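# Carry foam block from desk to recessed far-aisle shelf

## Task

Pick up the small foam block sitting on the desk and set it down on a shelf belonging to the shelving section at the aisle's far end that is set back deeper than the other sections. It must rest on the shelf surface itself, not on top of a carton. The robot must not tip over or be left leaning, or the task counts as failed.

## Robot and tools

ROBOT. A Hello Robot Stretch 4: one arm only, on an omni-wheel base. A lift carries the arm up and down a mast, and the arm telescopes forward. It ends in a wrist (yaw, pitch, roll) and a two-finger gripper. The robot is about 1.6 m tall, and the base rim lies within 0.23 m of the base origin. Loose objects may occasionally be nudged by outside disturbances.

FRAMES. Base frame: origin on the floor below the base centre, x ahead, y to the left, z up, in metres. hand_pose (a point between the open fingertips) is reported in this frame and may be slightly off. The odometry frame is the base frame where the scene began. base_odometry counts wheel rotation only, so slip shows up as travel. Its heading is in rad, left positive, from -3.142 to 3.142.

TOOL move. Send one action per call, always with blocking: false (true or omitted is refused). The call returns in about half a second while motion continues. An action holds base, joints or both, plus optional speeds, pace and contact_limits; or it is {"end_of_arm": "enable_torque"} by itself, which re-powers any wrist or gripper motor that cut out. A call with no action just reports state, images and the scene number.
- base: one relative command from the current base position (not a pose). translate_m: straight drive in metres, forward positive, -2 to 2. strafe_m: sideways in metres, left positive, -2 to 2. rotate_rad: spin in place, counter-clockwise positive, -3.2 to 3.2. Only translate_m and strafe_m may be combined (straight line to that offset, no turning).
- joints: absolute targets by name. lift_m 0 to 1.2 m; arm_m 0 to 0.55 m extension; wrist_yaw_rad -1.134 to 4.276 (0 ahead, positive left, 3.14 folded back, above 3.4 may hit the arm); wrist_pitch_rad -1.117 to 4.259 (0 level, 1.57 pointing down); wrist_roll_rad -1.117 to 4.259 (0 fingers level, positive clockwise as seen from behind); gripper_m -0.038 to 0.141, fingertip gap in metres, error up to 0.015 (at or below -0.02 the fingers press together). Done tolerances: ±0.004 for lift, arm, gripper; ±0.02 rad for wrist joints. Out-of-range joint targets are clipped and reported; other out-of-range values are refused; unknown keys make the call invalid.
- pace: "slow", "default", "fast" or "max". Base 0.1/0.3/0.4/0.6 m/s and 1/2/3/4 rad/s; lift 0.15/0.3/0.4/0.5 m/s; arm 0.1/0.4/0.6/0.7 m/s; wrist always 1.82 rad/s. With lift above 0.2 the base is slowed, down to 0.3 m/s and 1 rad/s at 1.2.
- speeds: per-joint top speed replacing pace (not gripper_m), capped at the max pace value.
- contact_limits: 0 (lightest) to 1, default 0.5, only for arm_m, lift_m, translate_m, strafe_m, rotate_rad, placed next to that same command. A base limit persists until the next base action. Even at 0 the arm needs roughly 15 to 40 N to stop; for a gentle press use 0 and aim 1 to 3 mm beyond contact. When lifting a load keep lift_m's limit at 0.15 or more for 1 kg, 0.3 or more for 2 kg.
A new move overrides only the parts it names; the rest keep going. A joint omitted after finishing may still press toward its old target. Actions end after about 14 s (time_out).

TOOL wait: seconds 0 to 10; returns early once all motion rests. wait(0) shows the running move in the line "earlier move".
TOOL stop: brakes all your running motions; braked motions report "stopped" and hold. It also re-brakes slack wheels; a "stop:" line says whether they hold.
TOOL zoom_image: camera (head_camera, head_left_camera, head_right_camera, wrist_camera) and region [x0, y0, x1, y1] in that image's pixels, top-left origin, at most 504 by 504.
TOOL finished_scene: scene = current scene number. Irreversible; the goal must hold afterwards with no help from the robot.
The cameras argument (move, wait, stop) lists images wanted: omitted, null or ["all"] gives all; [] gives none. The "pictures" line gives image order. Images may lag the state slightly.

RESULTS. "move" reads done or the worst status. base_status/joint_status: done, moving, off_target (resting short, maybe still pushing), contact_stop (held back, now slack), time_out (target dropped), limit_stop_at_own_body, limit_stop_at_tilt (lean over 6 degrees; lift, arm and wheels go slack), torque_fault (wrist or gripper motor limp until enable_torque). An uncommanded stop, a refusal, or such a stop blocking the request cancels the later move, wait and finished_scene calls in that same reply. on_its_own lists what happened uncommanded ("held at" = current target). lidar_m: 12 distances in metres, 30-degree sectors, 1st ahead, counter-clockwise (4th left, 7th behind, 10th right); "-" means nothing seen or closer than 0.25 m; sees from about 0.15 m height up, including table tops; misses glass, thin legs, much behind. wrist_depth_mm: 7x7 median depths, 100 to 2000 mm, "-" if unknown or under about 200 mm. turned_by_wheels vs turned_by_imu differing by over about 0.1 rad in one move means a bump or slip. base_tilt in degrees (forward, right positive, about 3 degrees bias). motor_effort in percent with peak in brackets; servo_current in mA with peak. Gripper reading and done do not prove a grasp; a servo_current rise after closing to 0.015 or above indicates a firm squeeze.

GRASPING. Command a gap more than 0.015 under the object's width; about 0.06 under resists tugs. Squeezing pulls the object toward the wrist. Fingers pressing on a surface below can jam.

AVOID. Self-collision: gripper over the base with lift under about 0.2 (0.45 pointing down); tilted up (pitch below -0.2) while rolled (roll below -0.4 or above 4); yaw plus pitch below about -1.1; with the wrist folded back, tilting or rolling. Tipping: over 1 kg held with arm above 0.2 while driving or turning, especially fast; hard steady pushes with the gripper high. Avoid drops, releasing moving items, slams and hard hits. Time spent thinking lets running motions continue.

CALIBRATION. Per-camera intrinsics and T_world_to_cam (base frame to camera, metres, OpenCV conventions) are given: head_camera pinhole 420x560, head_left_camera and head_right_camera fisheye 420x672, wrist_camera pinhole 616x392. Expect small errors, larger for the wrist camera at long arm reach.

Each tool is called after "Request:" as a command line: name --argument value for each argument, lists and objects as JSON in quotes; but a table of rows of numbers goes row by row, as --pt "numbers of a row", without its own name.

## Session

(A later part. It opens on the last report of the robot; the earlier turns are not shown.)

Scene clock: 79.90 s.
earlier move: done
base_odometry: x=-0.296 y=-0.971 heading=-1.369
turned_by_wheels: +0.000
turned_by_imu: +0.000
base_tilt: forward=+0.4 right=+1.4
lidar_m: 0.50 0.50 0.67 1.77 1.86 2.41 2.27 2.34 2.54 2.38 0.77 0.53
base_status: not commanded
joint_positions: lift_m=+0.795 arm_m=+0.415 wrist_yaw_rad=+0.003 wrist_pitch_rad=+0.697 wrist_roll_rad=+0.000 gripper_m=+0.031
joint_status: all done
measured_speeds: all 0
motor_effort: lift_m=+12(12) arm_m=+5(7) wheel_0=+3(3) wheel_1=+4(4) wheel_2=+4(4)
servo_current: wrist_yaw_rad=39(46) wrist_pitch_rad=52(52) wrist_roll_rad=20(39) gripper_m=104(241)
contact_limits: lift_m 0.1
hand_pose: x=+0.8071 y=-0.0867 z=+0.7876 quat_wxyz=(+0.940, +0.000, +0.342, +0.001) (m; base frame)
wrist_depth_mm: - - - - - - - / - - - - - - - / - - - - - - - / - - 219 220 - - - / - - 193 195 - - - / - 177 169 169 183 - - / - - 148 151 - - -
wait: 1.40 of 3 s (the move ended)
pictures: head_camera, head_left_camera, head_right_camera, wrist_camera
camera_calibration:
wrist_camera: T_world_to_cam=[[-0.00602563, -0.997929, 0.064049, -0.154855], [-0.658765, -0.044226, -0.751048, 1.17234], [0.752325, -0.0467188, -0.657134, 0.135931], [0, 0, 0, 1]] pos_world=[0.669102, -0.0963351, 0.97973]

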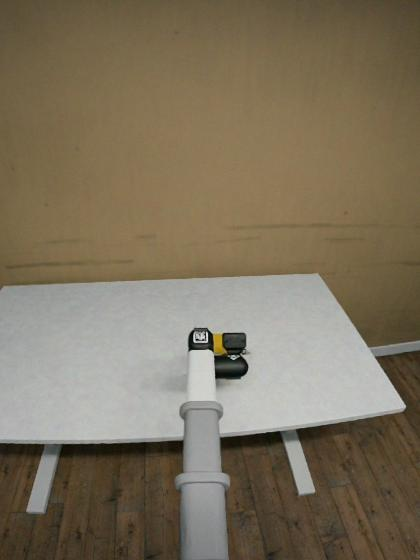

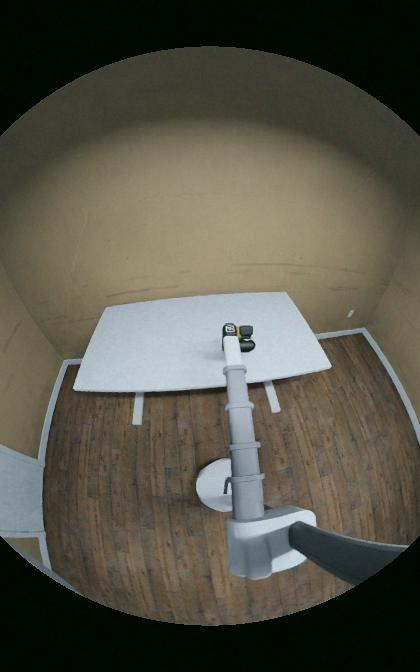

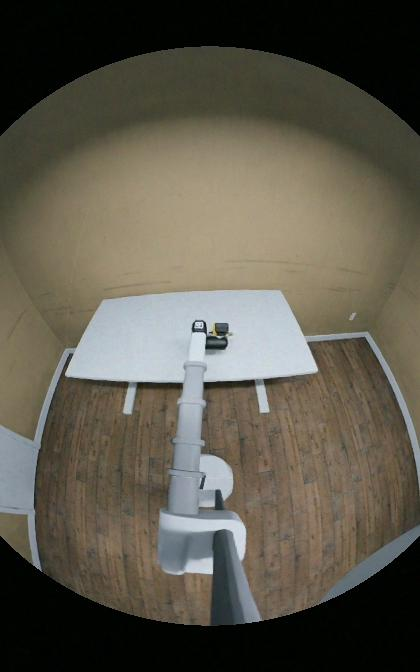

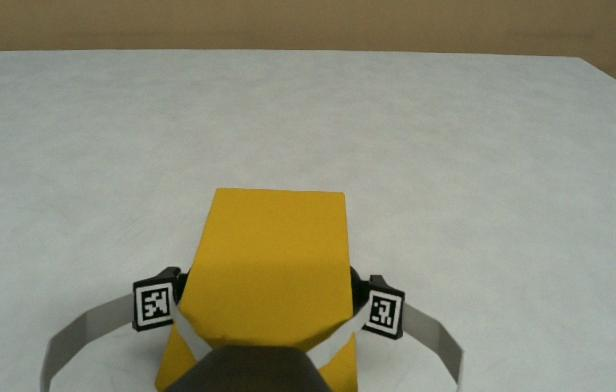

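Request:
move --joints '{"lift_m": 0.92}' --blocking false --cameras '[]'

Request:
wait --seconds 3 --cameras '["wrist_camera"]'

Request:
move --joints '{"arm_m": 0.05}' --base '{"translate_m": -0.45}' --blocking false --cameras '[]'

Request:
wait --seconds 5 --cameras '[]'

Request:
move --joints '{"lift_m": 0.6}' --base '{"rotate_rad": -3.0}' --blocking false --cameras '[]'

Request:
wait --seconds 6

Scene clock: 90.27 s.
move: moving
base_odometry: x=-0.296 y=-0.971 heading=-1.369
turned_by_wheels: +0.000
turned_by_imu: -0.001
base_tilt: forward=+0.4 right=+1.3
lidar_m: 0.49 0.52 0.69 1.81 1.84 2.39 2.28 2.36 2.55 2.39 0.78 0.53
base_status: not commanded
joint_positions: lift_m=+0.833 arm_m=+0.415 wrist_yaw_rad=+0.003 wrist_pitch_rad=+0.700 wrist_roll_rad=+0.000 gripper_m=+0.031
joint_status: lift_m moving
measured_speeds: translate_m=+0.000 strafe_m=+0.000 rotate_rad=+0.000 lift_m=+0.149 arm_m=+0.000 wrist_yaw_rad=+0.000 wrist_pitch_rad=+0.000 wrist_roll_rad=+0.000
motor_effort: lift_m=+25(27) arm_m=+5(6) wheel_0=+3(3) wheel_1=+3(4) wheel_2=+4(4)
servo_current: wrist_yaw_rad=33(46) wrist_pitch_rad=26(46) wrist_roll_rad=26(33) gripper_m=104(117)
hand_pose: x=+0.8067 y=-0.0867 z=+0.8253 quat_wxyz=(+0.939, +0.000, +0.343, +0.001) (m; base frame)
wrist_depth_mm: - - - - - - - / - - - - - - - / - - - - - - - / - - 220 220 - - - / - - 193 195 - - - / - 177 169 169 183 - - / - - 149 150 - - -
pictures: none
No camera images: "cameras" was empty.

Scene clock: 91.33 s.
earlier move: done
base_odometry: x=-0.296 y=-0.971 heading=-1.369
turned_by_wheels: +0.000
turned_by_imu: +0.000
base_tilt: forward=+0.4 right=+1.3
lidar_m: 0.49 0.52 0.69 1.78 1.87 2.41 2.26 2.35 2.58 2.38 0.79 0.53
base_status: not commanded
joint_positions: lift_m=+0.920 arm_m=+0.415 wrist_yaw_rad=+0.003 wrist_pitch_rad=+0.700 wrist_roll_rad=+0.000 gripper_m=+0.031
joint_status: all done
measured_speeds: all 0
motor_effort: lift_m=+24(27) arm_m=+5(6) wheel_0=+3(3) wheel_1=+3(4) wheel_2=+4(4)
servo_current: wrist_yaw_rad=33(46) wrist_pitch_rad=39(52) wrist_roll_rad=26(33) gripper_m=98(117)
hand_pose: x=+0.8067 y=-0.0867 z=+0.9121 quat_wxyz=(+0.939, +0.000, +0.343, +0.001) (m; base frame)
wrist_depth_mm: - - - - - - - / - - - - - - - / - - - - - - - / - - 219 220 - - - / - - 193 195 - - - / - 177 169 170 183 - - / - - 149 150 - - -
wait: 1.07 of 3 s (the move ended)
pictures: wrist_camera
camera_calibration:
wrist_camera: T_world_to_cam=[[-0.00587928, -0.997929, 0.0640634, -0.162968], [-0.660516, -0.0442243, -0.749509, 1.26563], [0.750789, -0.0467215, -0.658888, 0.220974], [0, 0, 0, 1]] pos_world=[0.669103, -0.0963351, 1.10463]

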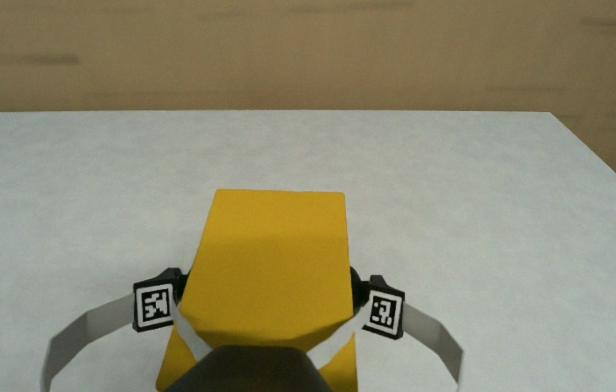

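Scene clock: 91.83 s.
move: moving
base_odometry: x=-0.303 y=-0.939 heading=-1.369
turned_by_wheels: +0.000
turned_by_imu: +0.000
base_tilt: forward=+0.4 right=+1.4
lidar_m: 0.51 0.55 0.74 1.79 1.86 2.41 2.23 2.31 2.56 2.39 0.83 0.55
base_status: translate_m moving
joint_positions: lift_m=+0.920 arm_m=+0.363 wrist_yaw_rad=+0.003 wrist_pitch_rad=+0.700 wrist_roll_rad=+0.000 gripper_m=+0.031
joint_status: arm_m moving
measured_speeds: translate_m=-0.125 strafe_m=+0.000 rotate_rad=-0.003 lift_m=+0.000 arm_m=-0.198 wrist_yaw_rad=+0.000 wrist_pitch_rad=+0.000 wrist_roll_rad=+0.000
motor_effort: lift_m=+24(24) arm_m=-5(9) wheel_0=-4(7) wheel_1=-4(7) wheel_2=+9(10)
servo_current: wrist_yaw_rad=46(46) wrist_pitch_rad=46(52) wrist_roll_rad=26(33) gripper_m=98(117)
hand_pose: x=+0.7546 y=-0.0867 z=+0.9121 quat_wxyz=(+0.939, +0.000, +0.343, +0.001) (m; base frame)
wrist_depth_mm: - - - - - - - / - - - - - - - / - - - - - - - / - - 220 220 - - - / - - 194 195 - - - / - 176 169 170 183 - - / - - 149 151 - - -
pictures: none
No camera images: "cameras" was empty.

Scene clock: 94.30 s.
earlier move: done
base_odometry: x=-0.387 y=-0.530 heading=-1.369
turned_by_wheels: +0.000
turned_by_imu: +0.000
base_tilt: forward=+0.4 right=+1.6
lidar_m: 0.93 0.98 1.90 1.74 1.80 2.36 1.83 1.93 2.61 2.43 2.46 1.02
base_status: done
joint_positions: lift_m=+0.920 arm_m=+0.050 wrist_yaw_rad=+0.003 wrist_pitch_rad=+0.700 wrist_roll_rad=+0.000 gripper_m=+0.031
joint_status: all done
measured_speeds: all 0
motor_effort: lift_m=+24(24) arm_m=-6(10) wheel_0=-3(8) wheel_1=-1(8) wheel_2=-2(10)
servo_current: wrist_yaw_rad=39(46) wrist_pitch_rad=52(52) wrist_roll_rad=26(39) gripper_m=104(117)
hand_pose: x=+0.4420 y=-0.0867 z=+0.9121 quat_wxyz=(+0.939, +0.000, +0.343, +0.001) (m; base frame)
wrist_depth_mm: - - - - - - - / - - - - - - - / - - - - 1255 - - / 1661 1661 1708 228 1708 1708 1808 / 1397 1397 199 195 1464 1499 1499 / 1182 183 169 169 184 1308 1308 / 1078 1078 149 150 1118 1098 1160
wait: 2.47 of 5 s (the move ended)
pictures: none
No camera images: "cameras" was empty.

Scene clock: 94.80 s.
move: moving
base_odometry: x=-0.387 y=-0.530 heading=-1.609
turned_by_wheels: -0.240
turned_by_imu: -0.237
base_tilt: forward=+0.4 right=+1.2
lidar_m: 0.95 0.92 1.06 1.76 1.77 2.01 1.82 1.81 2.03 2.44 2.43 1.15
base_status: rotate_rad moving
joint_positions: lift_m=+0.881 arm_m=+0.050 wrist_yaw_rad=+0.003 wrist_pitch_rad=+0.700 wrist_roll_rad=+0.000 gripper_m=+0.031
joint_status: lift_m moving
measured_speeds: translate_m=+0.000 strafe_m=+0.000 rotate_rad=-0.917 lift_m=-0.149 arm_m=+0.000 wrist_yaw_rad=+0.000 wrist_pitch_rad=+0.000 wrist_roll_rad=+0.000
motor_effort: lift_m=+12(24) arm_m=-6(6) wheel_0=+7(7) wheel_1=+4(7) wheel_2=+7(7)
servo_current: wrist_yaw_rad=33(39) wrist_pitch_rad=39(52) wrist_roll_rad=26(33) gripper_m=104(117)
hand_pose: x=+0.4420 y=-0.0867 z=+0.8737 quat_wxyz=(+0.939, +0.000, +0.343, +0.001) (m; base frame)
wrist_depth_mm: - - - - - - - / - - - - - - - / - - - 1808 1921 - - / 1537 1618 1618 227 1661 1708 1756 / 1366 1397 199 195 1464 1430 1464 / 1182 182 169 169 184 1281 1229 / 1042 1025 149 151 1118 1060 1118
pictures: none
No camera images: "cameras" was empty.

Scene clock: 97.20 s.
earlier move: done
base_odometry: x=-0.387 y=-0.530 heading=+1.914
turned_by_wheels: -2.760
turned_by_imu: -2.725
base_tilt: forward=+0.4 right=+1.4
lidar_m: 1.80 1.94 2.49 2.41 2.35 0.97 0.94 1.00 1.80 1.75 1.88 1.86
base_status: done
joint_positions: lift_m=+0.600 arm_m=+0.050 wrist_yaw_rad=+0.003 wrist_pitch_rad=+0.700 wrist_roll_rad=+0.000 gripper_m=+0.031
joint_status: all done
measured_speeds: all 0
motor_effort: lift_m=+14(24) arm_m=-6(6) wheel_0=+1(8) wheel_1=+0(9) wheel_2=+1(9)
servo_current: wrist_yaw_rad=39(46) wrist_pitch_rad=39(52) wrist_roll_rad=33(33) gripper_m=111(117)
hand_pose: x=+0.4420 y=-0.0867 z=+0.5929 quat_wxyz=(+0.939, +0.000, +0.343, +0.001) (m; base frame)
wrist_depth_mm: - - - - - - - / 1756 1708 1808 1708 1808 1921 1983 / 1430 1430 1366 1464 1464 1499 1537 / 1160 1160 1160 228 1205 1229 1255 / 991 1008 198 194 1025 1042 1042 / 866 183 169 169 184 931 917 / 759 759 149 150 788 778 820
wait: 2.40 of 6 s (the move ended)
pictures: head_camera, head_left_camera, head_right_camera, wrist_camera
camera_calibration:
wrist_camera: T_world_to_cam=[[-0.00586537, -0.997929, 0.0640623, -0.144666], [-0.660678, -0.0442225, -0.749366, 0.785496], [0.750646, -0.0467198, -0.65905, 0.284566], [0, 0, 0, 1]] pos_world=[0.304503, -0.0963351, 0.785435]

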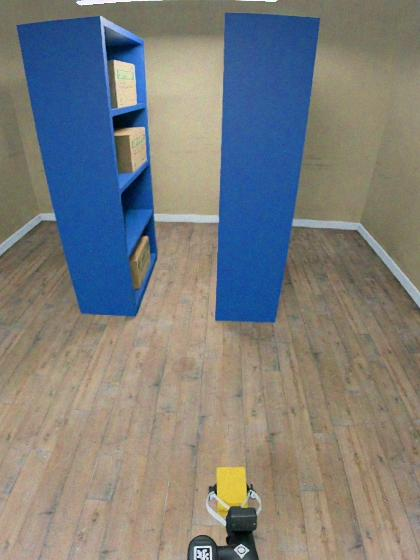

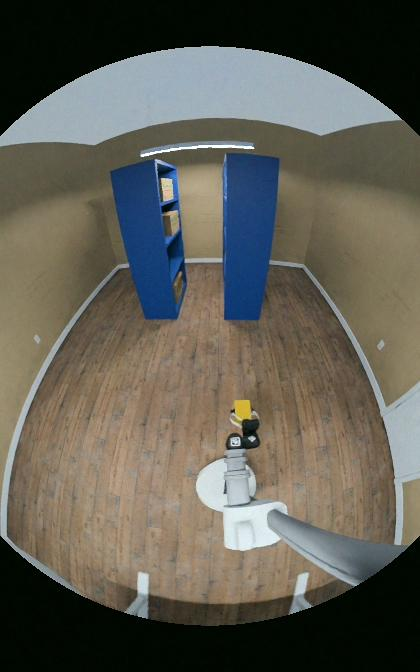

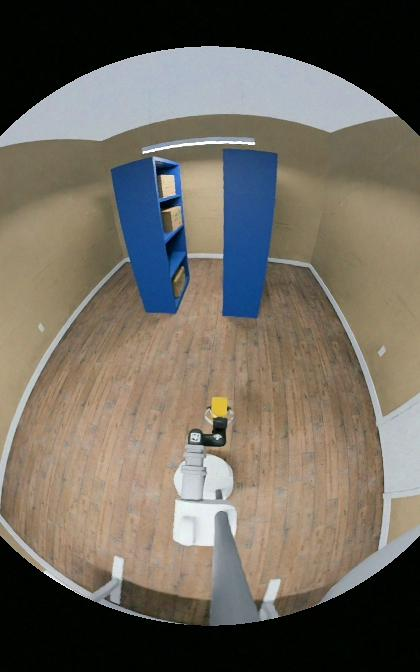

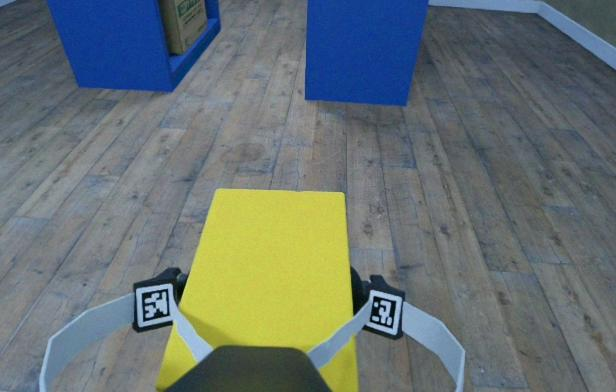

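Request:
move --base '{"translate_m": 1.0, "strafe_m": 0.18}' --blocking false --cameras '[]'

Request:
wait --seconds 7

Request:
zoom_image --camera "head_camera" --region '[0, 0, 420, 300]'

Scene clock: 113.03 s.
move: moving
base_odometry: x=-0.403 y=-0.502 heading=+1.915
turned_by_wheels: +0.000
turned_by_imu: +0.000
base_tilt: forward=+0.3 right=+1.5
lidar_m: 1.77 1.89 2.48 2.43 2.38 1.01 0.98 1.06 1.80 1.74 1.89 1.82
base_status: translate_m moving; strafe_m moving
joint_positions: lift_m=+0.600 arm_m=+0.050 wrist_yaw_rad=+0.003 wrist_pitch_rad=+0.700 wrist_roll_rad=+0.000 gripper_m=+0.031
joint_status: not commanded
measured_speeds: translate_m=+0.123 strafe_m=+0.020 rotate_rad=+0.001 lift_m=+0.000 arm_m=+0.000 wrist_yaw_rad=+0.000 wrist_pitch_rad=+0.000 wrist_roll_rad=+0.000
motor_effort: lift_m=+14(14) arm_m=-6(6) wheel_0=+6(6) wheel_1=+6(9) wheel_2=-9(10)
servo_current: wrist_yaw_rad=33(39) wrist_pitch_rad=52(52) wrist_roll_rad=26(33) gripper_m=111(111)
hand_pose: x=+0.4420 y=-0.0867 z=+0.5929 quat_wxyz=(+0.939, +0.000, +0.343, +0.001) (m; base frame)
wrist_depth_mm: - - - - - - - / 1756 1661 1756 1708 1921 1983 1983 / 1397 1430 1464 1464 1464 1464 1537 / 1138 1182 1160 227 1205 1229 1255 / 991 1008 199 195 1042 1042 1060 / 854 182 169 170 184 931 904 / 759 750 149 150 798 778 820
pictures: none
No camera images: "cameras" was empty.

Scene clock: 117.40 s.
earlier move: done
base_odometry: x=-0.893 y=+0.350 heading=+1.915
turned_by_wheels: +0.000
turned_by_imu: -0.001
base_tilt: forward=+0.2 right=+1.4
lidar_m: 1.15 0.93 2.22 2.19 2.32 1.96 1.97 2.11 2.06 2.02 2.15 0.88
base_status: done
joint_positions: lift_m=+0.600 arm_m=+0.050 wrist_yaw_rad=+0.003 wrist_pitch_rad=+0.700 wrist_roll_rad=+0.000 gripper_m=+0.031
joint_status: not commanded
measured_speeds: all 0
motor_effort: lift_m=+14(14) arm_m=-6(6) wheel_0=+2(6) wheel_1=+1(9) wheel_2=+1(10)
servo_current: wrist_yaw_rad=33(52) wrist_pitch_rad=33(59) wrist_roll_rad=26(33) gripper_m=111(117)
hand_pose: x=+0.4420 y=-0.0867 z=+0.5929 quat_wxyz=(+0.939, +0.000, +0.343, +0.001) (m; base frame)
wrist_depth_mm: - 1182 - - 1430 - - / - 1025 1661 1808 1255 - - / - 1042 1397 1464 991 - - / - - 1182 228 1078 - - / 960 960 200 195 - - - / 866 183 169 170 183 904 904 / 759 759 149 151 798 768 820
wait: 4.37 of 7 s (the move ended)
pictures: head_camera, head_left_camera, head_right_camera, wrist_camera
camera_calibration:
wrist_camera: T_world_to_cam=[[-0.00586537, -0.997929, 0.0640623, -0.144666], [-0.660678, -0.0442225, -0.749366, 0.785496], [0.750646, -0.0467198, -0.65905, 0.284566], [0, 0, 0, 1]] pos_world=[0.304503, -0.0963351, 0.785435]

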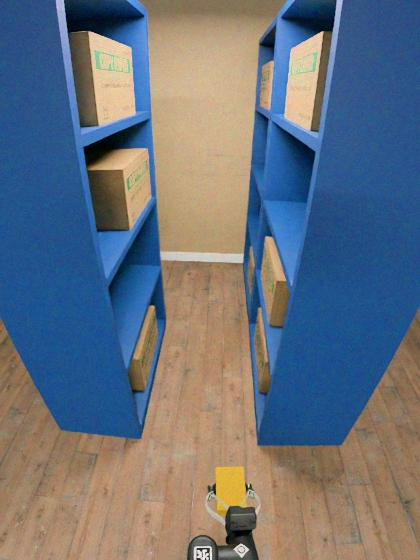

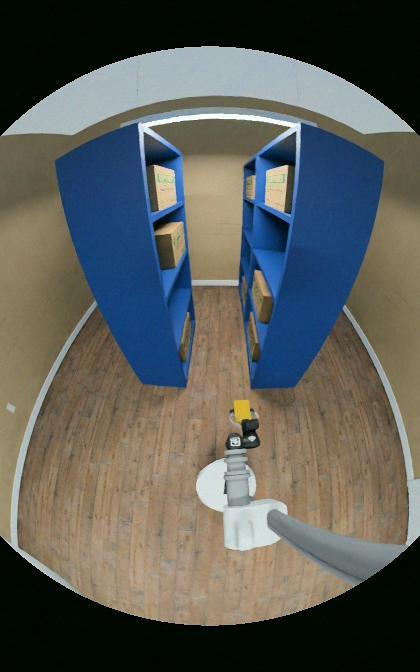

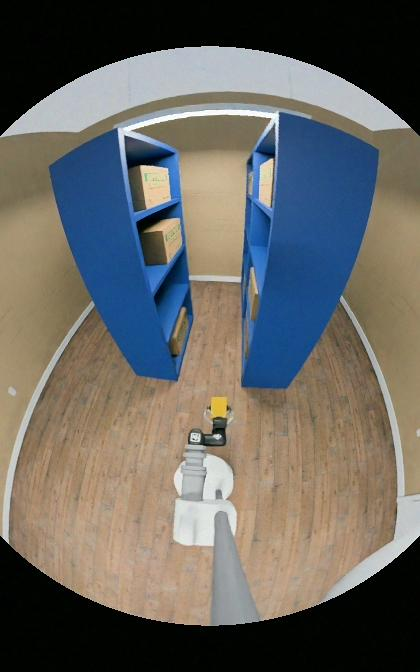

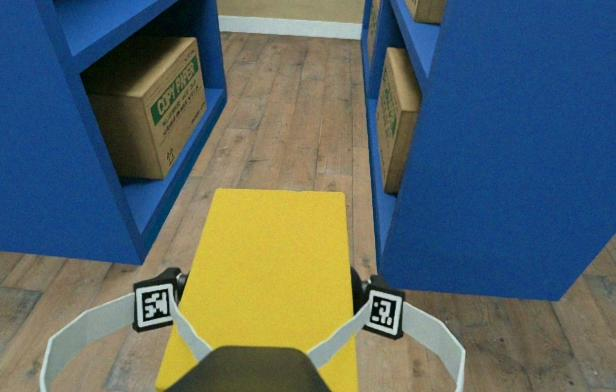

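Scaled by 1.200 from the camera's 420x560 image, which has a finer 1200x1600 frame.

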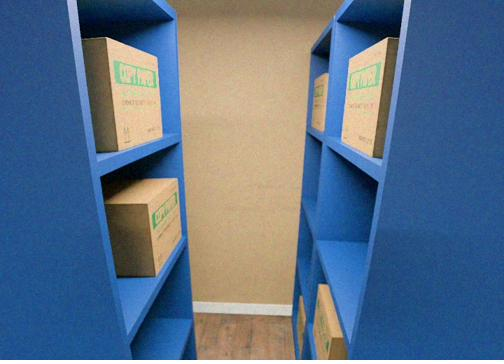

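Request:
zoom_image --camera "head_camera" --region '[220, 140, 320, 300]'

Request:
zoom_image --camera "head_camera" --region '[220, 290, 300, 450]'

Request:
zoom_image --camera "head_left_camera" --region '[130, 120, 310, 400]'

Scaled by 3.150 from the camera's 420x560 image, which has a finer 1200x1600 frame.

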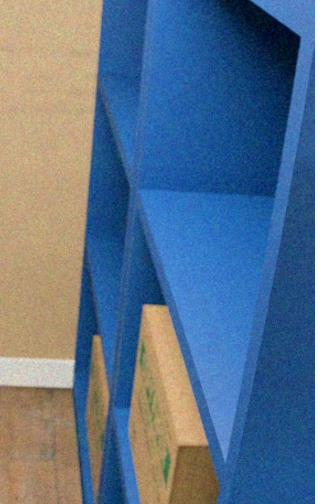

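Scaled by 3.150 from the camera's 420x560 image, which has a finer 1200x1600 frame.

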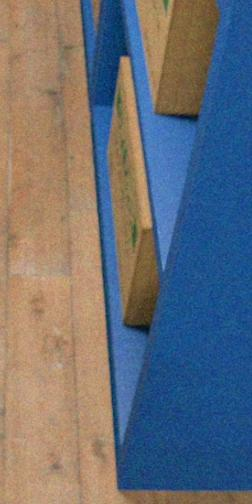

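Scaled by 1.800 from the camera's 420x672 image, which has a finer 600x960 frame.

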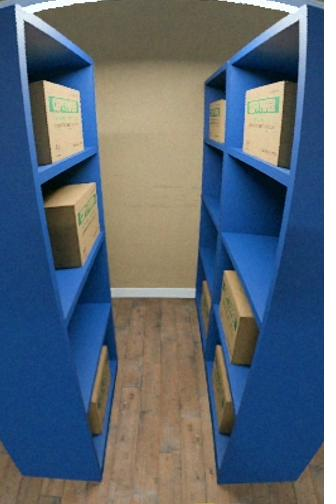

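Request:
move --base '{"rotate_rad": -0.03}' --blocking false --cameras '[]'

Request:
wait --seconds 1 --cameras '[]'

Request:
move --base '{"translate_m": 0.85}' --pace "slow" --contact_limits '{"translate_m": 0.3}' --blocking false --cameras '[]'

Request:
wait --seconds 10

Scene clock: 152.50 s.
move: moving
base_odometry: x=-0.893 y=+0.350 heading=+1.885
turned_by_wheels: -0.030
turned_by_imu: -0.030
base_tilt: forward=+0.3 right=+1.5
lidar_m: 1.06 0.93 2.25 2.18 2.31 2.01 1.97 2.06 2.05 2.03 2.13 0.87
base_status: rotate_rad moving
joint_positions: lift_m=+0.600 arm_m=+0.050 wrist_yaw_rad=+0.003 wrist_pitch_rad=+0.700 wrist_roll_rad=+0.000 gripper_m=+0.031
joint_status: not commanded
measured_speeds: all 0
motor_effort: lift_m=+14(14) arm_m=-6(6) wheel_0=+3(6) wheel_1=+3(5) wheel_2=+1(5)
servo_current: wrist_yaw_rad=39(39) wrist_pitch_rad=26(52) wrist_roll_rad=20(33) gripper_m=111(111)
hand_pose: x=+0.4420 y=-0.0868 z=+0.5929 quat_wxyz=(+0.939, +0.000, +0.343, +0.001) (m; base frame)
wrist_depth_mm: - 1182 - - 1336 - - / - 1042 1708 1863 1078 - - / - 1042 1430 1464 976 - - / - 1118 1182 228 1078 - - / 946 960 199 195 - - 1025 / 854 182 169 169 183 904 891 / 768 759 149 151 798 768 820
pictures: none
No camera images: "cameras" was empty.

Scene clock: 152.53 s.
earlier move: done
base_odometry: x=-0.893 y=+0.350 heading=+1.885
turned_by_wheels: +0.000
turned_by_imu: +0.000
base_tilt: forward=+0.4 right=+1.4
lidar_m: 1.07 0.94 2.27 2.18 2.30 1.99 1.98 2.03 2.09 2.01 2.12 0.88
base_status: done
joint_positions: lift_m=+0.600 arm_m=+0.050 wrist_yaw_rad=+0.003 wrist_pitch_rad=+0.700 wrist_roll_rad=+0.000 gripper_m=+0.031
joint_status: not commanded
measured_speeds: all 0
motor_effort: lift_m=+14(14) arm_m=-6(6) wheel_0=+3(6) wheel_1=+2(5) wheel_2=+1(5)
servo_current: wrist_yaw_rad=39(39) wrist_pitch_rad=33(52) wrist_roll_rad=33(33) gripper_m=104(111)
hand_pose: x=+0.4420 y=-0.0868 z=+0.5929 quat_wxyz=(+0.939, +0.000, +0.343, +0.001) (m; base frame)
wrist_depth_mm: - 1182 - - 1336 - - / - 1042 1756 1863 1098 - - / - 1025 1430 1430 960 - - / - 1098 1182 227 1078 - - / 931 976 199 194 - - 1025 / 854 183 169 169 183 917 904 / 759 750 149 151 798 778 809
wait: 0.03 of 1 s (the move ended)
pictures: none
No camera images: "cameras" was empty.

Scene clock: 153.03 s.
move: moving
base_odometry: x=-0.897 y=+0.363 heading=+1.885
turned_by_wheels: +0.000
turned_by_imu: +0.000
base_tilt: forward=+0.3 right=+1.4
lidar_m: 1.07 0.92 2.23 2.18 2.33 2.03 1.99 2.05 2.08 2.01 2.15 0.85
base_status: translate_m moving
joint_positions: lift_m=+0.600 arm_m=+0.050 wrist_yaw_rad=+0.003 wrist_pitch_rad=+0.700 wrist_roll_rad=+0.000 gripper_m=+0.031
joint_status: not commanded
measured_speeds: translate_m=+0.049 strafe_m=+0.000 rotate_rad=+0.001 lift_m=+0.000 arm_m=+0.000 wrist_yaw_rad=+0.000 wrist_pitch_rad=+0.000 wrist_roll_rad=+0.000
motor_effort: lift_m=+14(14) arm_m=-6(6) wheel_0=+5(6) wheel_1=+3(6) wheel_2=-7(7)
servo_current: wrist_yaw_rad=39(39) wrist_pitch_rad=39(59) wrist_roll_rad=33(33) gripper_m=104(117)
contact_limits: translate_m 0.3
hand_pose: x=+0.4420 y=-0.0868 z=+0.5929 quat_wxyz=(+0.939, +0.000, +0.343, +0.001) (m; base frame)
wrist_depth_mm: - 1160 - - 1308 - - / - 1025 1756 1863 1160 - - / - 1042 1464 1464 976 - - / - - 1182 228 1060 - - / - 976 199 195 - - - / 854 182 169 170 183 904 904 / 759 759 149 150 788 778 809
pictures: none
No camera images: "cameras" was empty.

Scene clock: 162.30 s.
earlier move: done
base_odometry: x=-1.156 y=+1.158 heading=+1.885
turned_by_wheels: +0.000
turned_by_imu: -0.003
base_tilt: forward=+0.4 right=+1.4
lidar_m: 1.25 0.44 0.33 0.32 2.28 3.19 3.63 2.78 2.10 0.25 0.25 0.38
base_status: done
joint_positions: lift_m=+0.600 arm_m=+0.050 wrist_yaw_rad=+0.003 wrist_pitch_rad=+0.700 wrist_roll_rad=+0.000 gripper_m=+0.031
joint_status: not commanded
measured_speeds: all 0
motor_effort: lift_m=+14(14) arm_m=-6(6) wheel_0=+2(6) wheel_1=+1(7) wheel_2=-3(7)
servo_current: wrist_yaw_rad=33(46) wrist_pitch_rad=39(65) wrist_roll_rad=26(33) gripper_m=111(117)
contact_limits: translate_m 0.3
hand_pose: x=+0.4420 y=-0.0868 z=+0.5929 quat_wxyz=(+0.939, +0.000, +0.343, +0.001) (m; base frame)
wrist_depth_mm: - 1576 - - 1255 430 327 / - 1618 1708 1661 1098 424 309 / - 1430 1464 1430 991 415 320 / - 1182 1182 228 976 375 315 / 609 1008 199 195 676 554 310 / 615 181 169 169 185 500 286 / 591 759 149 151 634 430 270
wait: 9.27 of 10 s (the move ended)
pictures: head_camera, head_left_camera, head_right_camera, wrist_camera
camera_calibration:
wrist_camera: T_world_to_cam=[[-0.00593099, -0.997933, 0.0639871, -0.144588], [-0.660679, -0.0441228, -0.749371, 0.78551], [0.750645, -0.0467194, -0.659052, 0.284568], [0, 0, 0, 1]] pos_world=[0.304503, -0.096335, 0.785435]

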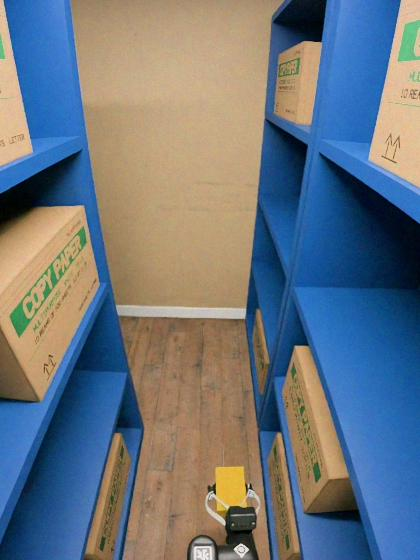

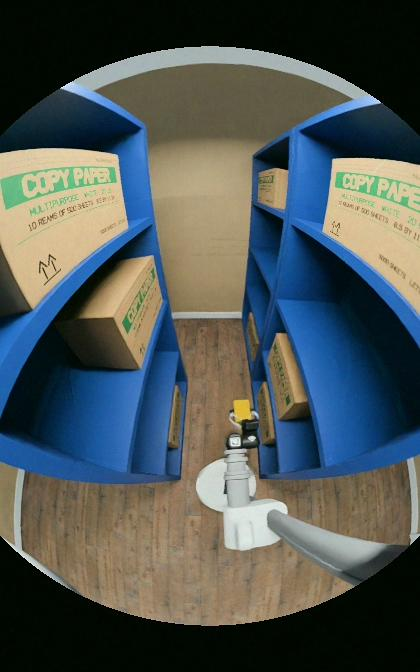

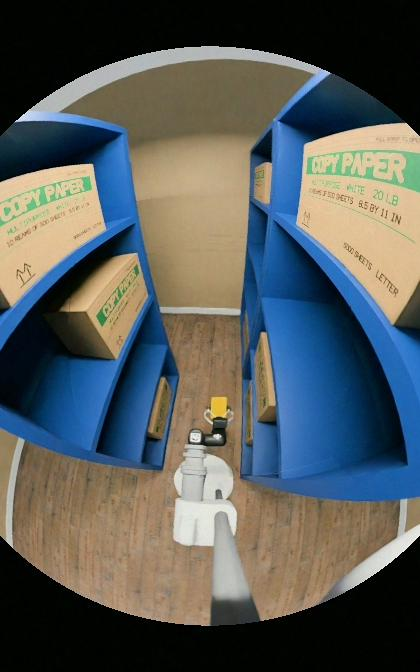

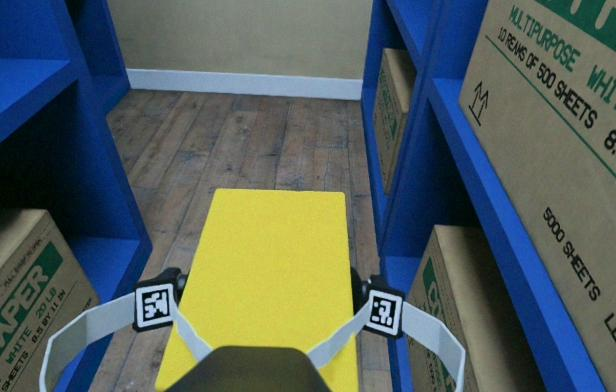

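Request:
move --base '{"strafe_m": 0.035}' --pace "slow" --contact_limits '{"strafe_m": 0.3}' --blocking false --cameras '[]'

Request:
wait --seconds 2 --cameras '[]'

Request:
move --base '{"translate_m": 0.4}' --pace "slow" --contact_limits '{"translate_m": 0.3}' --blocking false --cameras '[]'

Request:
wait --seconds 7

Scene clock: 178.20 s.
move: moving
base_odometry: x=-1.170 y=+1.154 heading=+1.885
turned_by_wheels: +0.000
turned_by_imu: -0.001
base_tilt: forward=+0.4 right=+1.4
lidar_m: 1.29 0.42 0.31 0.30 2.26 3.22 3.64 2.86 2.15 0.25 0.25 0.41
base_status: strafe_m moving
joint_positions: lift_m=+0.600 arm_m=+0.050 wrist_yaw_rad=+0.003 wrist_pitch_rad=+0.700 wrist_roll_rad=+0.000 gripper_m=+0.031
joint_status: not commanded
measured_speeds: translate_m=+0.000 strafe_m=+0.057 rotate_rad=+0.001 lift_m=+0.000 arm_m=+0.000 wrist_yaw_rad=+0.000 wrist_pitch_rad=+0.000 wrist_roll_rad=+0.000
motor_effort: lift_m=+14(14) arm_m=-6(6) wheel_0=-7(8) wheel_1=+5(7) wheel_2=-1(2)
servo_current: wrist_yaw_rad=33(39) wrist_pitch_rad=33(52) wrist_roll_rad=26(26) gripper_m=111(111)
contact_limits: strafe_m 0.3
hand_pose: x=+0.4420 y=-0.0868 z=+0.5929 quat_wxyz=(+0.939, +0.000, +0.343, +0.001) (m; base frame)
wrist_depth_mm: - 1576 - - 1430 452 345 / - 1618 1708 1661 1098 449 342 / - 1430 1430 1464 1025 413 338 / - 1182 1182 228 1042 - 332 / 603 991 199 195 891 574 314 / 603 181 169 170 184 500 294 / 569 759 149 151 668 433 290
pictures: none
No camera images: "cameras" was empty.

Scene clock: 179.10 s.
earlier move: done
base_odometry: x=-1.189 y=+1.148 heading=+1.885
turned_by_wheels: +0.000
turned_by_imu: +0.000
base_tilt: forward=+0.4 right=+1.3
lidar_m: 1.36 0.42 0.29 0.29 2.26 3.15 3.30 2.82 2.15 0.26 0.30 0.45
base_status: done
joint_positions: lift_m=+0.600 arm_m=+0.050 wrist_yaw_rad=+0.003 wrist_pitch_rad=+0.700 wrist_roll_rad=+0.000 gripper_m=+0.031
joint_status: not commanded
measured_speeds: all 0
motor_effort: lift_m=+14(14) arm_m=-6(6) wheel_0=-3(8) wheel_1=+3(7) wheel_2=+0(2)
servo_current: wrist_yaw_rad=33(46) wrist_pitch_rad=46(52) wrist_roll_rad=26(33) gripper_m=117(117)
contact_limits: strafe_m 0.3
hand_pose: x=+0.4420 y=-0.0868 z=+0.5929 quat_wxyz=(+0.939, +0.000, +0.343, +0.001) (m; base frame)
wrist_depth_mm: - 1537 - - 1464 539 384 / - 1618 1661 1661 1182 496 379 / - 1430 1430 1464 1118 455 357 / - 1182 1182 229 1098 - 353 / 580 - 199 195 976 585 336 / 569 182 169 169 184 512 332 / 544 750 150 150 699 452 439
wait: 0.90 of 2 s (the move ended)
pictures: none
No camera images: "cameras" was empty.

Scene clock: 179.60 s.
move: moving
base_odometry: x=-1.193 y=+1.160 heading=+1.885
turned_by_wheels: +0.000
turned_by_imu: +0.000
base_tilt: forward=+0.4 right=+1.4
lidar_m: 1.38 0.36 0.29 0.26 2.26 3.16 3.33 2.84 2.17 0.26 0.29 0.43
base_status: translate_m moving
joint_positions: lift_m=+0.600 arm_m=+0.050 wrist_yaw_rad=+0.003 wrist_pitch_rad=+0.700 wrist_roll_rad=+0.000 gripper_m=+0.031
joint_status: not commanded
measured_speeds: translate_m=+0.049 strafe_m=+0.001 rotate_rad=+0.000 lift_m=+0.000 arm_m=+0.000 wrist_yaw_rad=+0.000 wrist_pitch_rad=+0.000 wrist_roll_rad=+0.000
motor_effort: lift_m=+14(14) arm_m=-6(6) wheel_0=+4(4) wheel_1=+5(6) wheel_2=-6(7)
servo_current: wrist_yaw_rad=39(46) wrist_pitch_rad=33(59) wrist_roll_rad=33(33) gripper_m=111(117)
contact_limits: translate_m 0.3
hand_pose: x=+0.4420 y=-0.0868 z=+0.5929 quat_wxyz=(+0.939, +0.000, +0.343, +0.001) (m; base frame)
wrist_depth_mm: - 1537 - - 1464 549 384 / - 1618 1708 - 1182 496 382 / - 1397 1430 1430 1118 455 357 / - 1205 1182 228 1118 - 351 / 580 - 198 195 976 574 334 / 569 181 169 170 183 512 332 / 549 759 149 151 699 455 442
pictures: none
No camera images: "cameras" was empty.

Scene clock: 184.37 s.
earlier move: done
base_odometry: x=-1.313 y=+1.528 heading=+1.885
turned_by_wheels: +0.000
turned_by_imu: -0.001
base_tilt: forward=+0.4 right=+1.3
lidar_m: 1.45 0.36 0.28 0.27 0.28 0.41 4.09 0.42 0.30 0.28 0.28 0.45
base_status: done
joint_positions: lift_m=+0.600 arm_m=+0.050 wrist_yaw_rad=+0.003 wrist_pitch_rad=+0.700 wrist_roll_rad=+0.000 gripper_m=+0.031
joint_status: not commanded
measured_speeds: all 0
motor_effort: lift_m=+14(14) arm_m=-6(6) wheel_0=+2(6) wheel_1=+3(6) wheel_2=-2(7)
servo_current: wrist_yaw_rad=33(52) wrist_pitch_rad=39(59) wrist_roll_rad=33(33) gripper_m=98(117)
contact_limits: translate_m 0.3
hand_pose: x=+0.4420 y=-0.0868 z=+0.5929 quat_wxyz=(+0.939, +0.000, +0.343, +0.001) (m; base frame)
wrist_depth_mm: - - - - 1098 - - / - - - - 1205 - - / - 1366 1366 1430 1042 759 455 / 1118 1182 1182 229 1008 676 347 / 991 991 199 195 931 634 373 / 854 182 169 169 184 484 - / 496 759 149 150 759 - -
wait: 4.77 of 7 s (the move ended)
pictures: head_camera, head_left_camera, head_right_camera, wrist_camera
camera_calibration:
wrist_camera: T_world_to_cam=[[-0.00593099, -0.997933, 0.0639871, -0.144588], [-0.660679, -0.0441228, -0.749371, 0.78551], [0.750645, -0.0467194, -0.659052, 0.284568], [0, 0, 0, 1]] pos_world=[0.304503, -0.096335, 0.785435]

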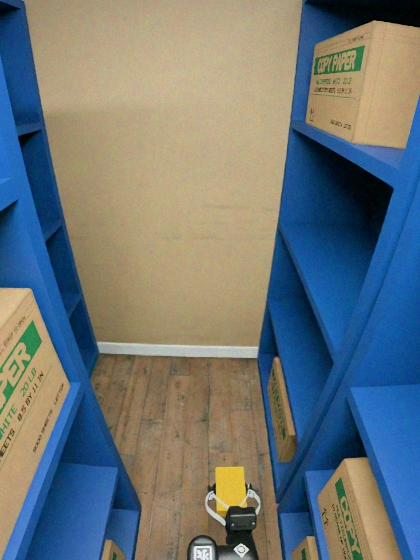

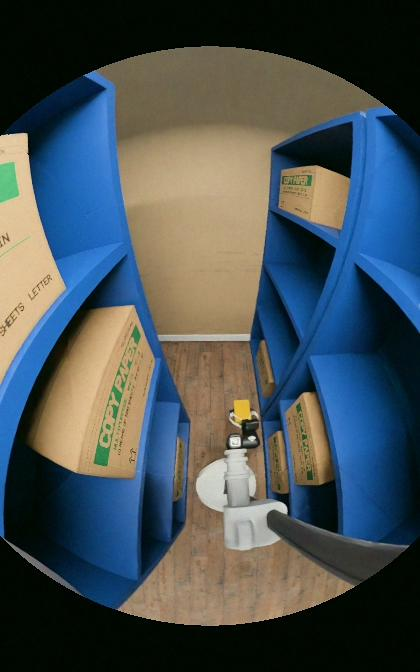

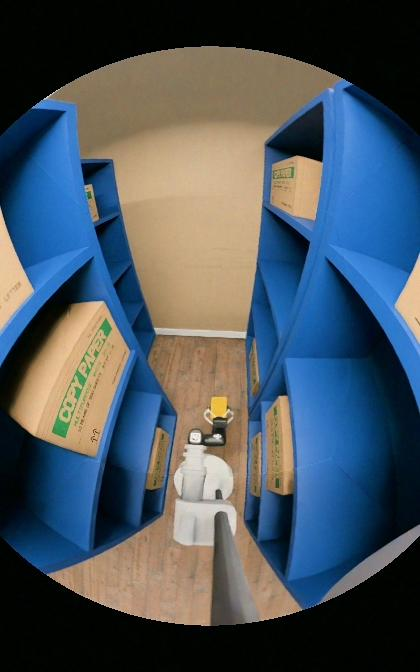

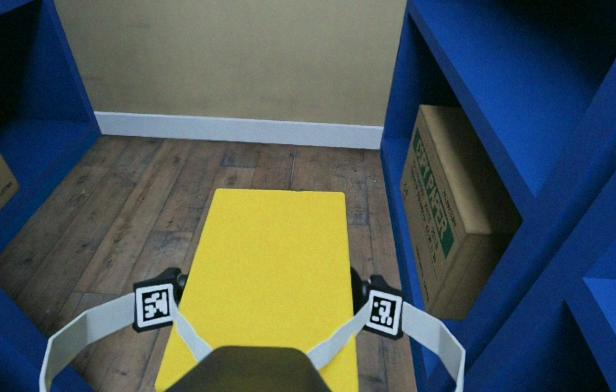

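Request:
move --base '{"translate_m": 0.9}' --pace "slow" --contact_limits '{"translate_m": 0.3}' --blocking false --cameras '[]'

Request:
wait --seconds 10

Scene clock: 194.80 s.
move: moving
base_odometry: x=-1.317 y=+1.540 heading=+1.886
turned_by_wheels: +0.000
turned_by_imu: +0.000
base_tilt: forward=+0.5 right=+1.4
lidar_m: 1.42 0.37 0.27 0.25 0.27 0.42 4.12 0.42 0.29 0.27 0.31 0.45
base_status: translate_m moving
joint_positions: lift_m=+0.600 arm_m=+0.050 wrist_yaw_rad=+0.003 wrist_pitch_rad=+0.700 wrist_roll_rad=+0.000 gripper_m=+0.031
joint_status: not commanded
measured_speeds: translate_m=+0.049 strafe_m=+0.000 rotate_rad=+0.000 lift_m=+0.000 arm_m=+0.000 wrist_yaw_rad=+0.000 wrist_pitch_rad=+0.000 wrist_roll_rad=+0.000
motor_effort: lift_m=+14(14) arm_m=-6(6) wheel_0=+5(5) wheel_1=+4(5) wheel_2=-5(7)
servo_current: wrist_yaw_rad=33(46) wrist_pitch_rad=39(59) wrist_roll_rad=26(33) gripper_m=104(111)
contact_limits: translate_m 0.3
hand_pose: x=+0.4420 y=-0.0868 z=+0.5929 quat_wxyz=(+0.939, +0.000, +0.343, +0.001) (m; base frame)
wrist_depth_mm: - - - - 1078 - - / - - - - 1205 - - / - 1336 1366 1366 931 759 477 / 1160 1182 1182 229 1008 683 364 / 991 1008 199 195 931 627 364 / 854 183 169 169 184 466 - / 496 750 149 151 750 142 -
pictures: none
No camera images: "cameras" was empty.

Scene clock: 204.57 s.
earlier move: done
base_odometry: x=-1.592 y=+2.384 heading=+1.886
turned_by_wheels: +0.000
turned_by_imu: -0.003
base_tilt: forward=+0.3 right=+1.3
lidar_m: 0.55 0.59 0.70 0.67 0.44 0.41 1.20 0.48 0.35 0.32 0.35 0.51
base_status: done
joint_positions: lift_m=+0.600 arm_m=+0.050 wrist_yaw_rad=+0.003 wrist_pitch_rad=+0.700 wrist_roll_rad=+0.000 gripper_m=+0.031
joint_status: not commanded
measured_speeds: all 0
motor_effort: lift_m=+14(14) arm_m=-6(6) wheel_0=+3(6) wheel_1=+1(6) wheel_2=-1(7)
servo_current: wrist_yaw_rad=39(46) wrist_pitch_rad=33(65) wrist_roll_rad=26(39) gripper_m=104(117)
contact_limits: translate_m 0.3
hand_pose: x=+0.4420 y=-0.0868 z=+0.5929 quat_wxyz=(+0.939, +0.000, +0.343, +0.001) (m; base frame)
wrist_depth_mm: 293 285 283 279 276 271 270 / 320 317 314 309 304 301 296 / 359 357 351 345 342 336 332 / 413 404 382 228 387 379 373 / 462 459 193 195 439 439 397 / - 176 169 170 183 466 433 / - 683 149 150 - 496 508
wait: 9.77 of 10 s (the move ended)
pictures: head_camera, head_left_camera, head_right_camera, wrist_camera
camera_calibration:
wrist_camera: T_world_to_cam=[[-0.00593099, -0.997933, 0.0639871, -0.144588], [-0.660679, -0.0441228, -0.749371, 0.78551], [0.750645, -0.0467194, -0.659052, 0.284568], [0, 0, 0, 1]] pos_world=[0.304503, -0.096335, 0.785435]

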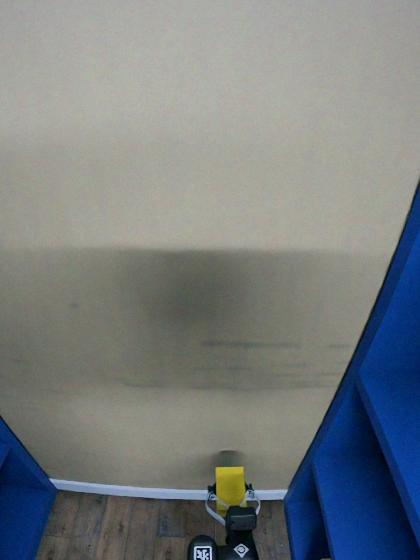

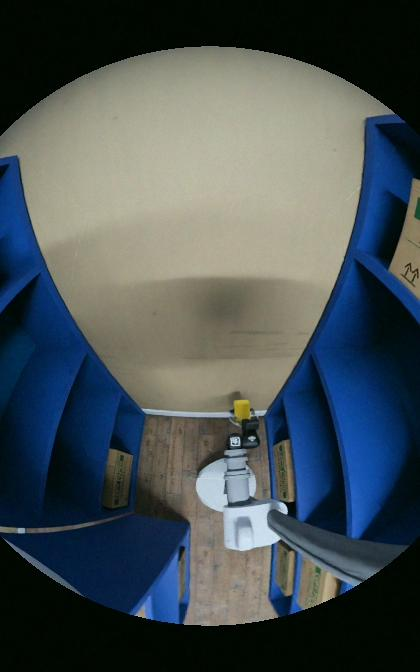

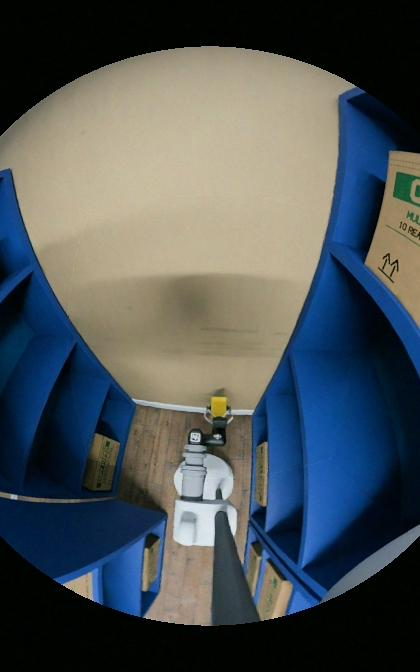

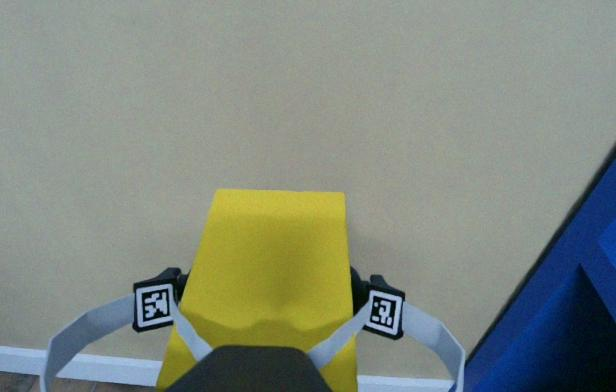

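Request:
move --base '{"translate_m": -0.08}' --pace "slow" --blocking false --cameras '[]'

Request:
wait --seconds 3 --cameras '[]'

Request:
move --base '{"rotate_rad": 1.57}' --pace "slow" --contact_limits '{"rotate_rad": 0.3}' --blocking false --cameras '[]'

Request:
wait --seconds 5

Scene clock: 213.63 s.
move: moving
base_odometry: x=-1.588 y=+2.372 heading=+1.886
turned_by_wheels: +0.000
turned_by_imu: -0.001
base_tilt: forward=+0.4 right=+1.5
lidar_m: 0.57 0.61 0.70 0.68 0.46 0.42 1.22 0.47 0.34 0.31 0.33 0.51
base_status: translate_m moving
joint_positions: lift_m=+0.600 arm_m=+0.050 wrist_yaw_rad=+0.003 wrist_pitch_rad=+0.700 wrist_roll_rad=+0.000 gripper_m=+0.031
joint_status: not commanded
measured_speeds: translate_m=-0.049 strafe_m=+0.000 rotate_rad=+0.002 lift_m=+0.000 arm_m=+0.000 wrist_yaw_rad=+0.000 wrist_pitch_rad=+0.000 wrist_roll_rad=+0.000
motor_effort: lift_m=+14(14) arm_m=-6(6) wheel_0=-6(6) wheel_1=-3(5) wheel_2=+6(7)
servo_current: wrist_yaw_rad=39(46) wrist_pitch_rad=39(52) wrist_roll_rad=26(33) gripper_m=104(117)
hand_pose: x=+0.4420 y=-0.0868 z=+0.5929 quat_wxyz=(+0.939, +0.000, +0.343, +0.001) (m; base frame)
wrist_depth_mm: 300 296 293 289 285 282 283 / 332 327 324 322 317 312 307 / 375 368 366 359 353 349 343 / 427 418 399 227 399 394 377 / - 462 194 194 452 452 394 / - 176 169 169 183 473 439 / - 741 149 151 - 517 535
pictures: none
No camera images: "cameras" was empty.

Scene clock: 215.20 s.
earlier move: done
base_odometry: x=-1.567 y=+2.308 heading=+1.885
turned_by_wheels: +0.000
turned_by_imu: +0.000
base_tilt: forward=+0.3 right=+1.4
lidar_m: 0.64 0.69 0.71 0.69 0.35 0.38 1.18 0.45 0.31 0.31 0.34 0.51
base_status: done
joint_positions: lift_m=+0.600 arm_m=+0.050 wrist_yaw_rad=+0.003 wrist_pitch_rad=+0.700 wrist_roll_rad=+0.000 gripper_m=+0.031
joint_status: not commanded
measured_speeds: all 0
motor_effort: lift_m=+14(14) arm_m=-6(6) wheel_0=-3(6) wheel_1=-3(5) wheel_2=+3(7)
servo_current: wrist_yaw_rad=33(46) wrist_pitch_rad=39(59) wrist_roll_rad=26(33) gripper_m=111(117)
hand_pose: x=+0.4420 y=-0.0868 z=+0.5929 quat_wxyz=(+0.939, +0.000, +0.343, +0.001) (m; base frame)
wrist_depth_mm: 370 362 359 357 353 347 347 / 407 404 399 394 389 384 373 / 455 452 449 445 436 430 399 / - - 220 227 - 466 399 / - - 193 195 - 496 462 / - 177 169 170 183 564 564 / 759 759 149 150 759 668 683
wait: 1.57 of 3 s (the move ended)
pictures: none
No camera images: "cameras" was empty.

Scene clock: 215.70 s.
move: moving
base_odometry: x=-1.567 y=+2.308 heading=+2.016
turned_by_wheels: +0.130
turned_by_imu: +0.128
base_tilt: forward=+0.3 right=+1.4
lidar_m: 0.64 0.73 0.69 0.63 0.35 0.43 0.87 0.42 0.32 0.30 0.34 0.59
base_status: rotate_rad moving
joint_positions: lift_m=+0.600 arm_m=+0.050 wrist_yaw_rad=+0.003 wrist_pitch_rad=+0.700 wrist_roll_rad=+0.000 gripper_m=+0.031
joint_status: not commanded
measured_speeds: translate_m=-0.001 strafe_m=-0.001 rotate_rad=+0.497 lift_m=+0.000 arm_m=+0.000 wrist_yaw_rad=+0.000 wrist_pitch_rad=+0.000 wrist_roll_rad=+0.000
motor_effort: lift_m=+14(14) arm_m=-6(6) wheel_0=-6(7) wheel_1=-4(5) wheel_2=-5(6)
servo_current: wrist_yaw_rad=39(46) wrist_pitch_rad=39(46) wrist_roll_rad=26(33) gripper_m=104(111)
contact_limits: rotate_rad 0.3
hand_pose: x=+0.4420 y=-0.0868 z=+0.5929 quat_wxyz=(+0.939, +0.000, +0.343, +0.001) (m; base frame)
wrist_depth_mm: 397 379 366 353 340 327 322 / 439 424 407 392 375 362 349 / - 462 452 439 418 399 389 / - - 219 227 459 449 433 / - - 193 195 - - 466 / 831 177 169 170 183 - 504 / 759 759 149 151 - 574 569
pictures: none
No camera images: "cameras" was empty.

Scene clock: 218.07 s.
earlier move: done
base_odometry: x=-1.567 y=+2.308 heading=-2.828
turned_by_wheels: +1.439
turned_by_imu: +1.420
base_tilt: forward=+0.5 right=+1.4
lidar_m: 0.68 0.34 0.37 1.11 0.47 0.33 0.32 0.33 0.51 0.61 0.68 0.68
base_status: done
joint_positions: lift_m=+0.600 arm_m=+0.050 wrist_yaw_rad=+0.003 wrist_pitch_rad=+0.700 wrist_roll_rad=+0.000 gripper_m=+0.031
joint_status: not commanded
measured_speeds: all 0
motor_effort: lift_m=+14(14) arm_m=-6(6) wheel_0=-2(7) wheel_1=-2(6) wheel_2=-2(7)
servo_current: wrist_yaw_rad=39(46) wrist_pitch_rad=52(52) wrist_roll_rad=20(39) gripper_m=104(117)
contact_limits: rotate_rad 0.3
hand_pose: x=+0.4420 y=-0.0868 z=+0.5929 quat_wxyz=(+0.939, +0.000, +0.343, +0.001) (m; base frame)
wrist_depth_mm: 418 512 715 732 759 778 768 / 452 530 564 580 585 597 615 / 484 492 492 496 492 488 492 / 469 647 661 228 668 - - / 473 683 199 195 640 - - / 477 177 169 169 183 - - / 455 750 149 151 788 759 798
wait: 2.37 of 5 s (the move ended)
pictures: head_camera, head_left_camera, head_right_camera, wrist_camera
camera_calibration:
wrist_camera: T_world_to_cam=[[-0.00593099, -0.997933, 0.0639871, -0.144588], [-0.660679, -0.0441228, -0.749371, 0.78551], [0.750645, -0.0467194, -0.659052, 0.284568], [0, 0, 0, 1]] pos_world=[0.304503, -0.096335, 0.785435]

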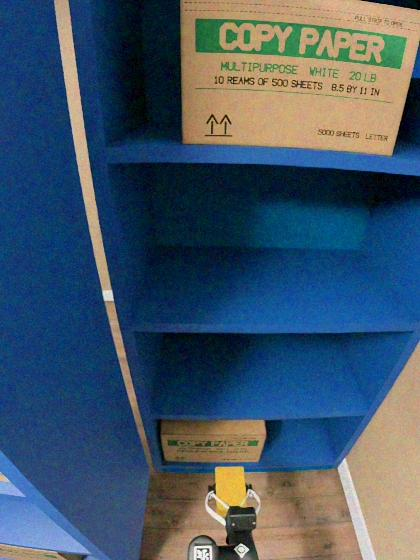

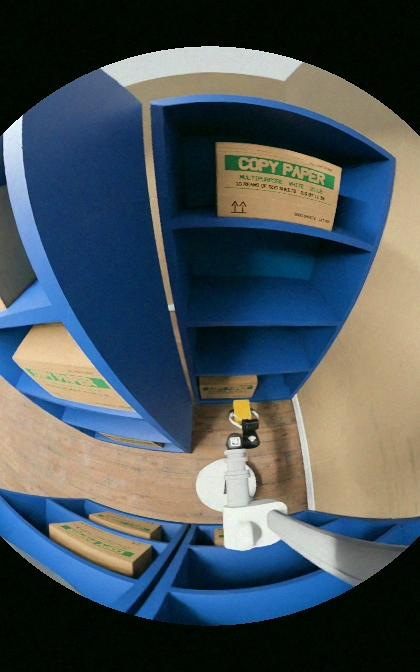

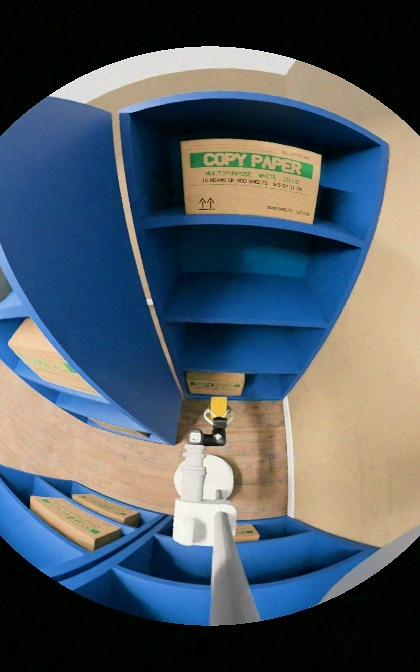

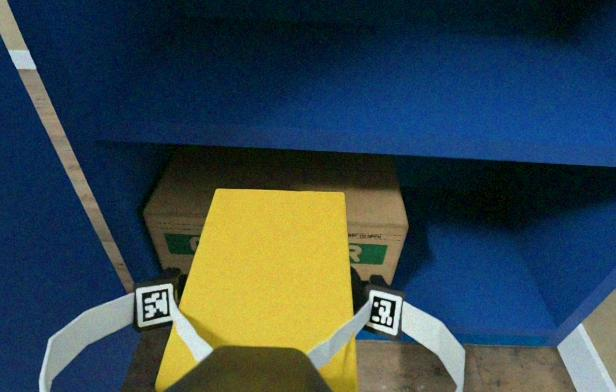

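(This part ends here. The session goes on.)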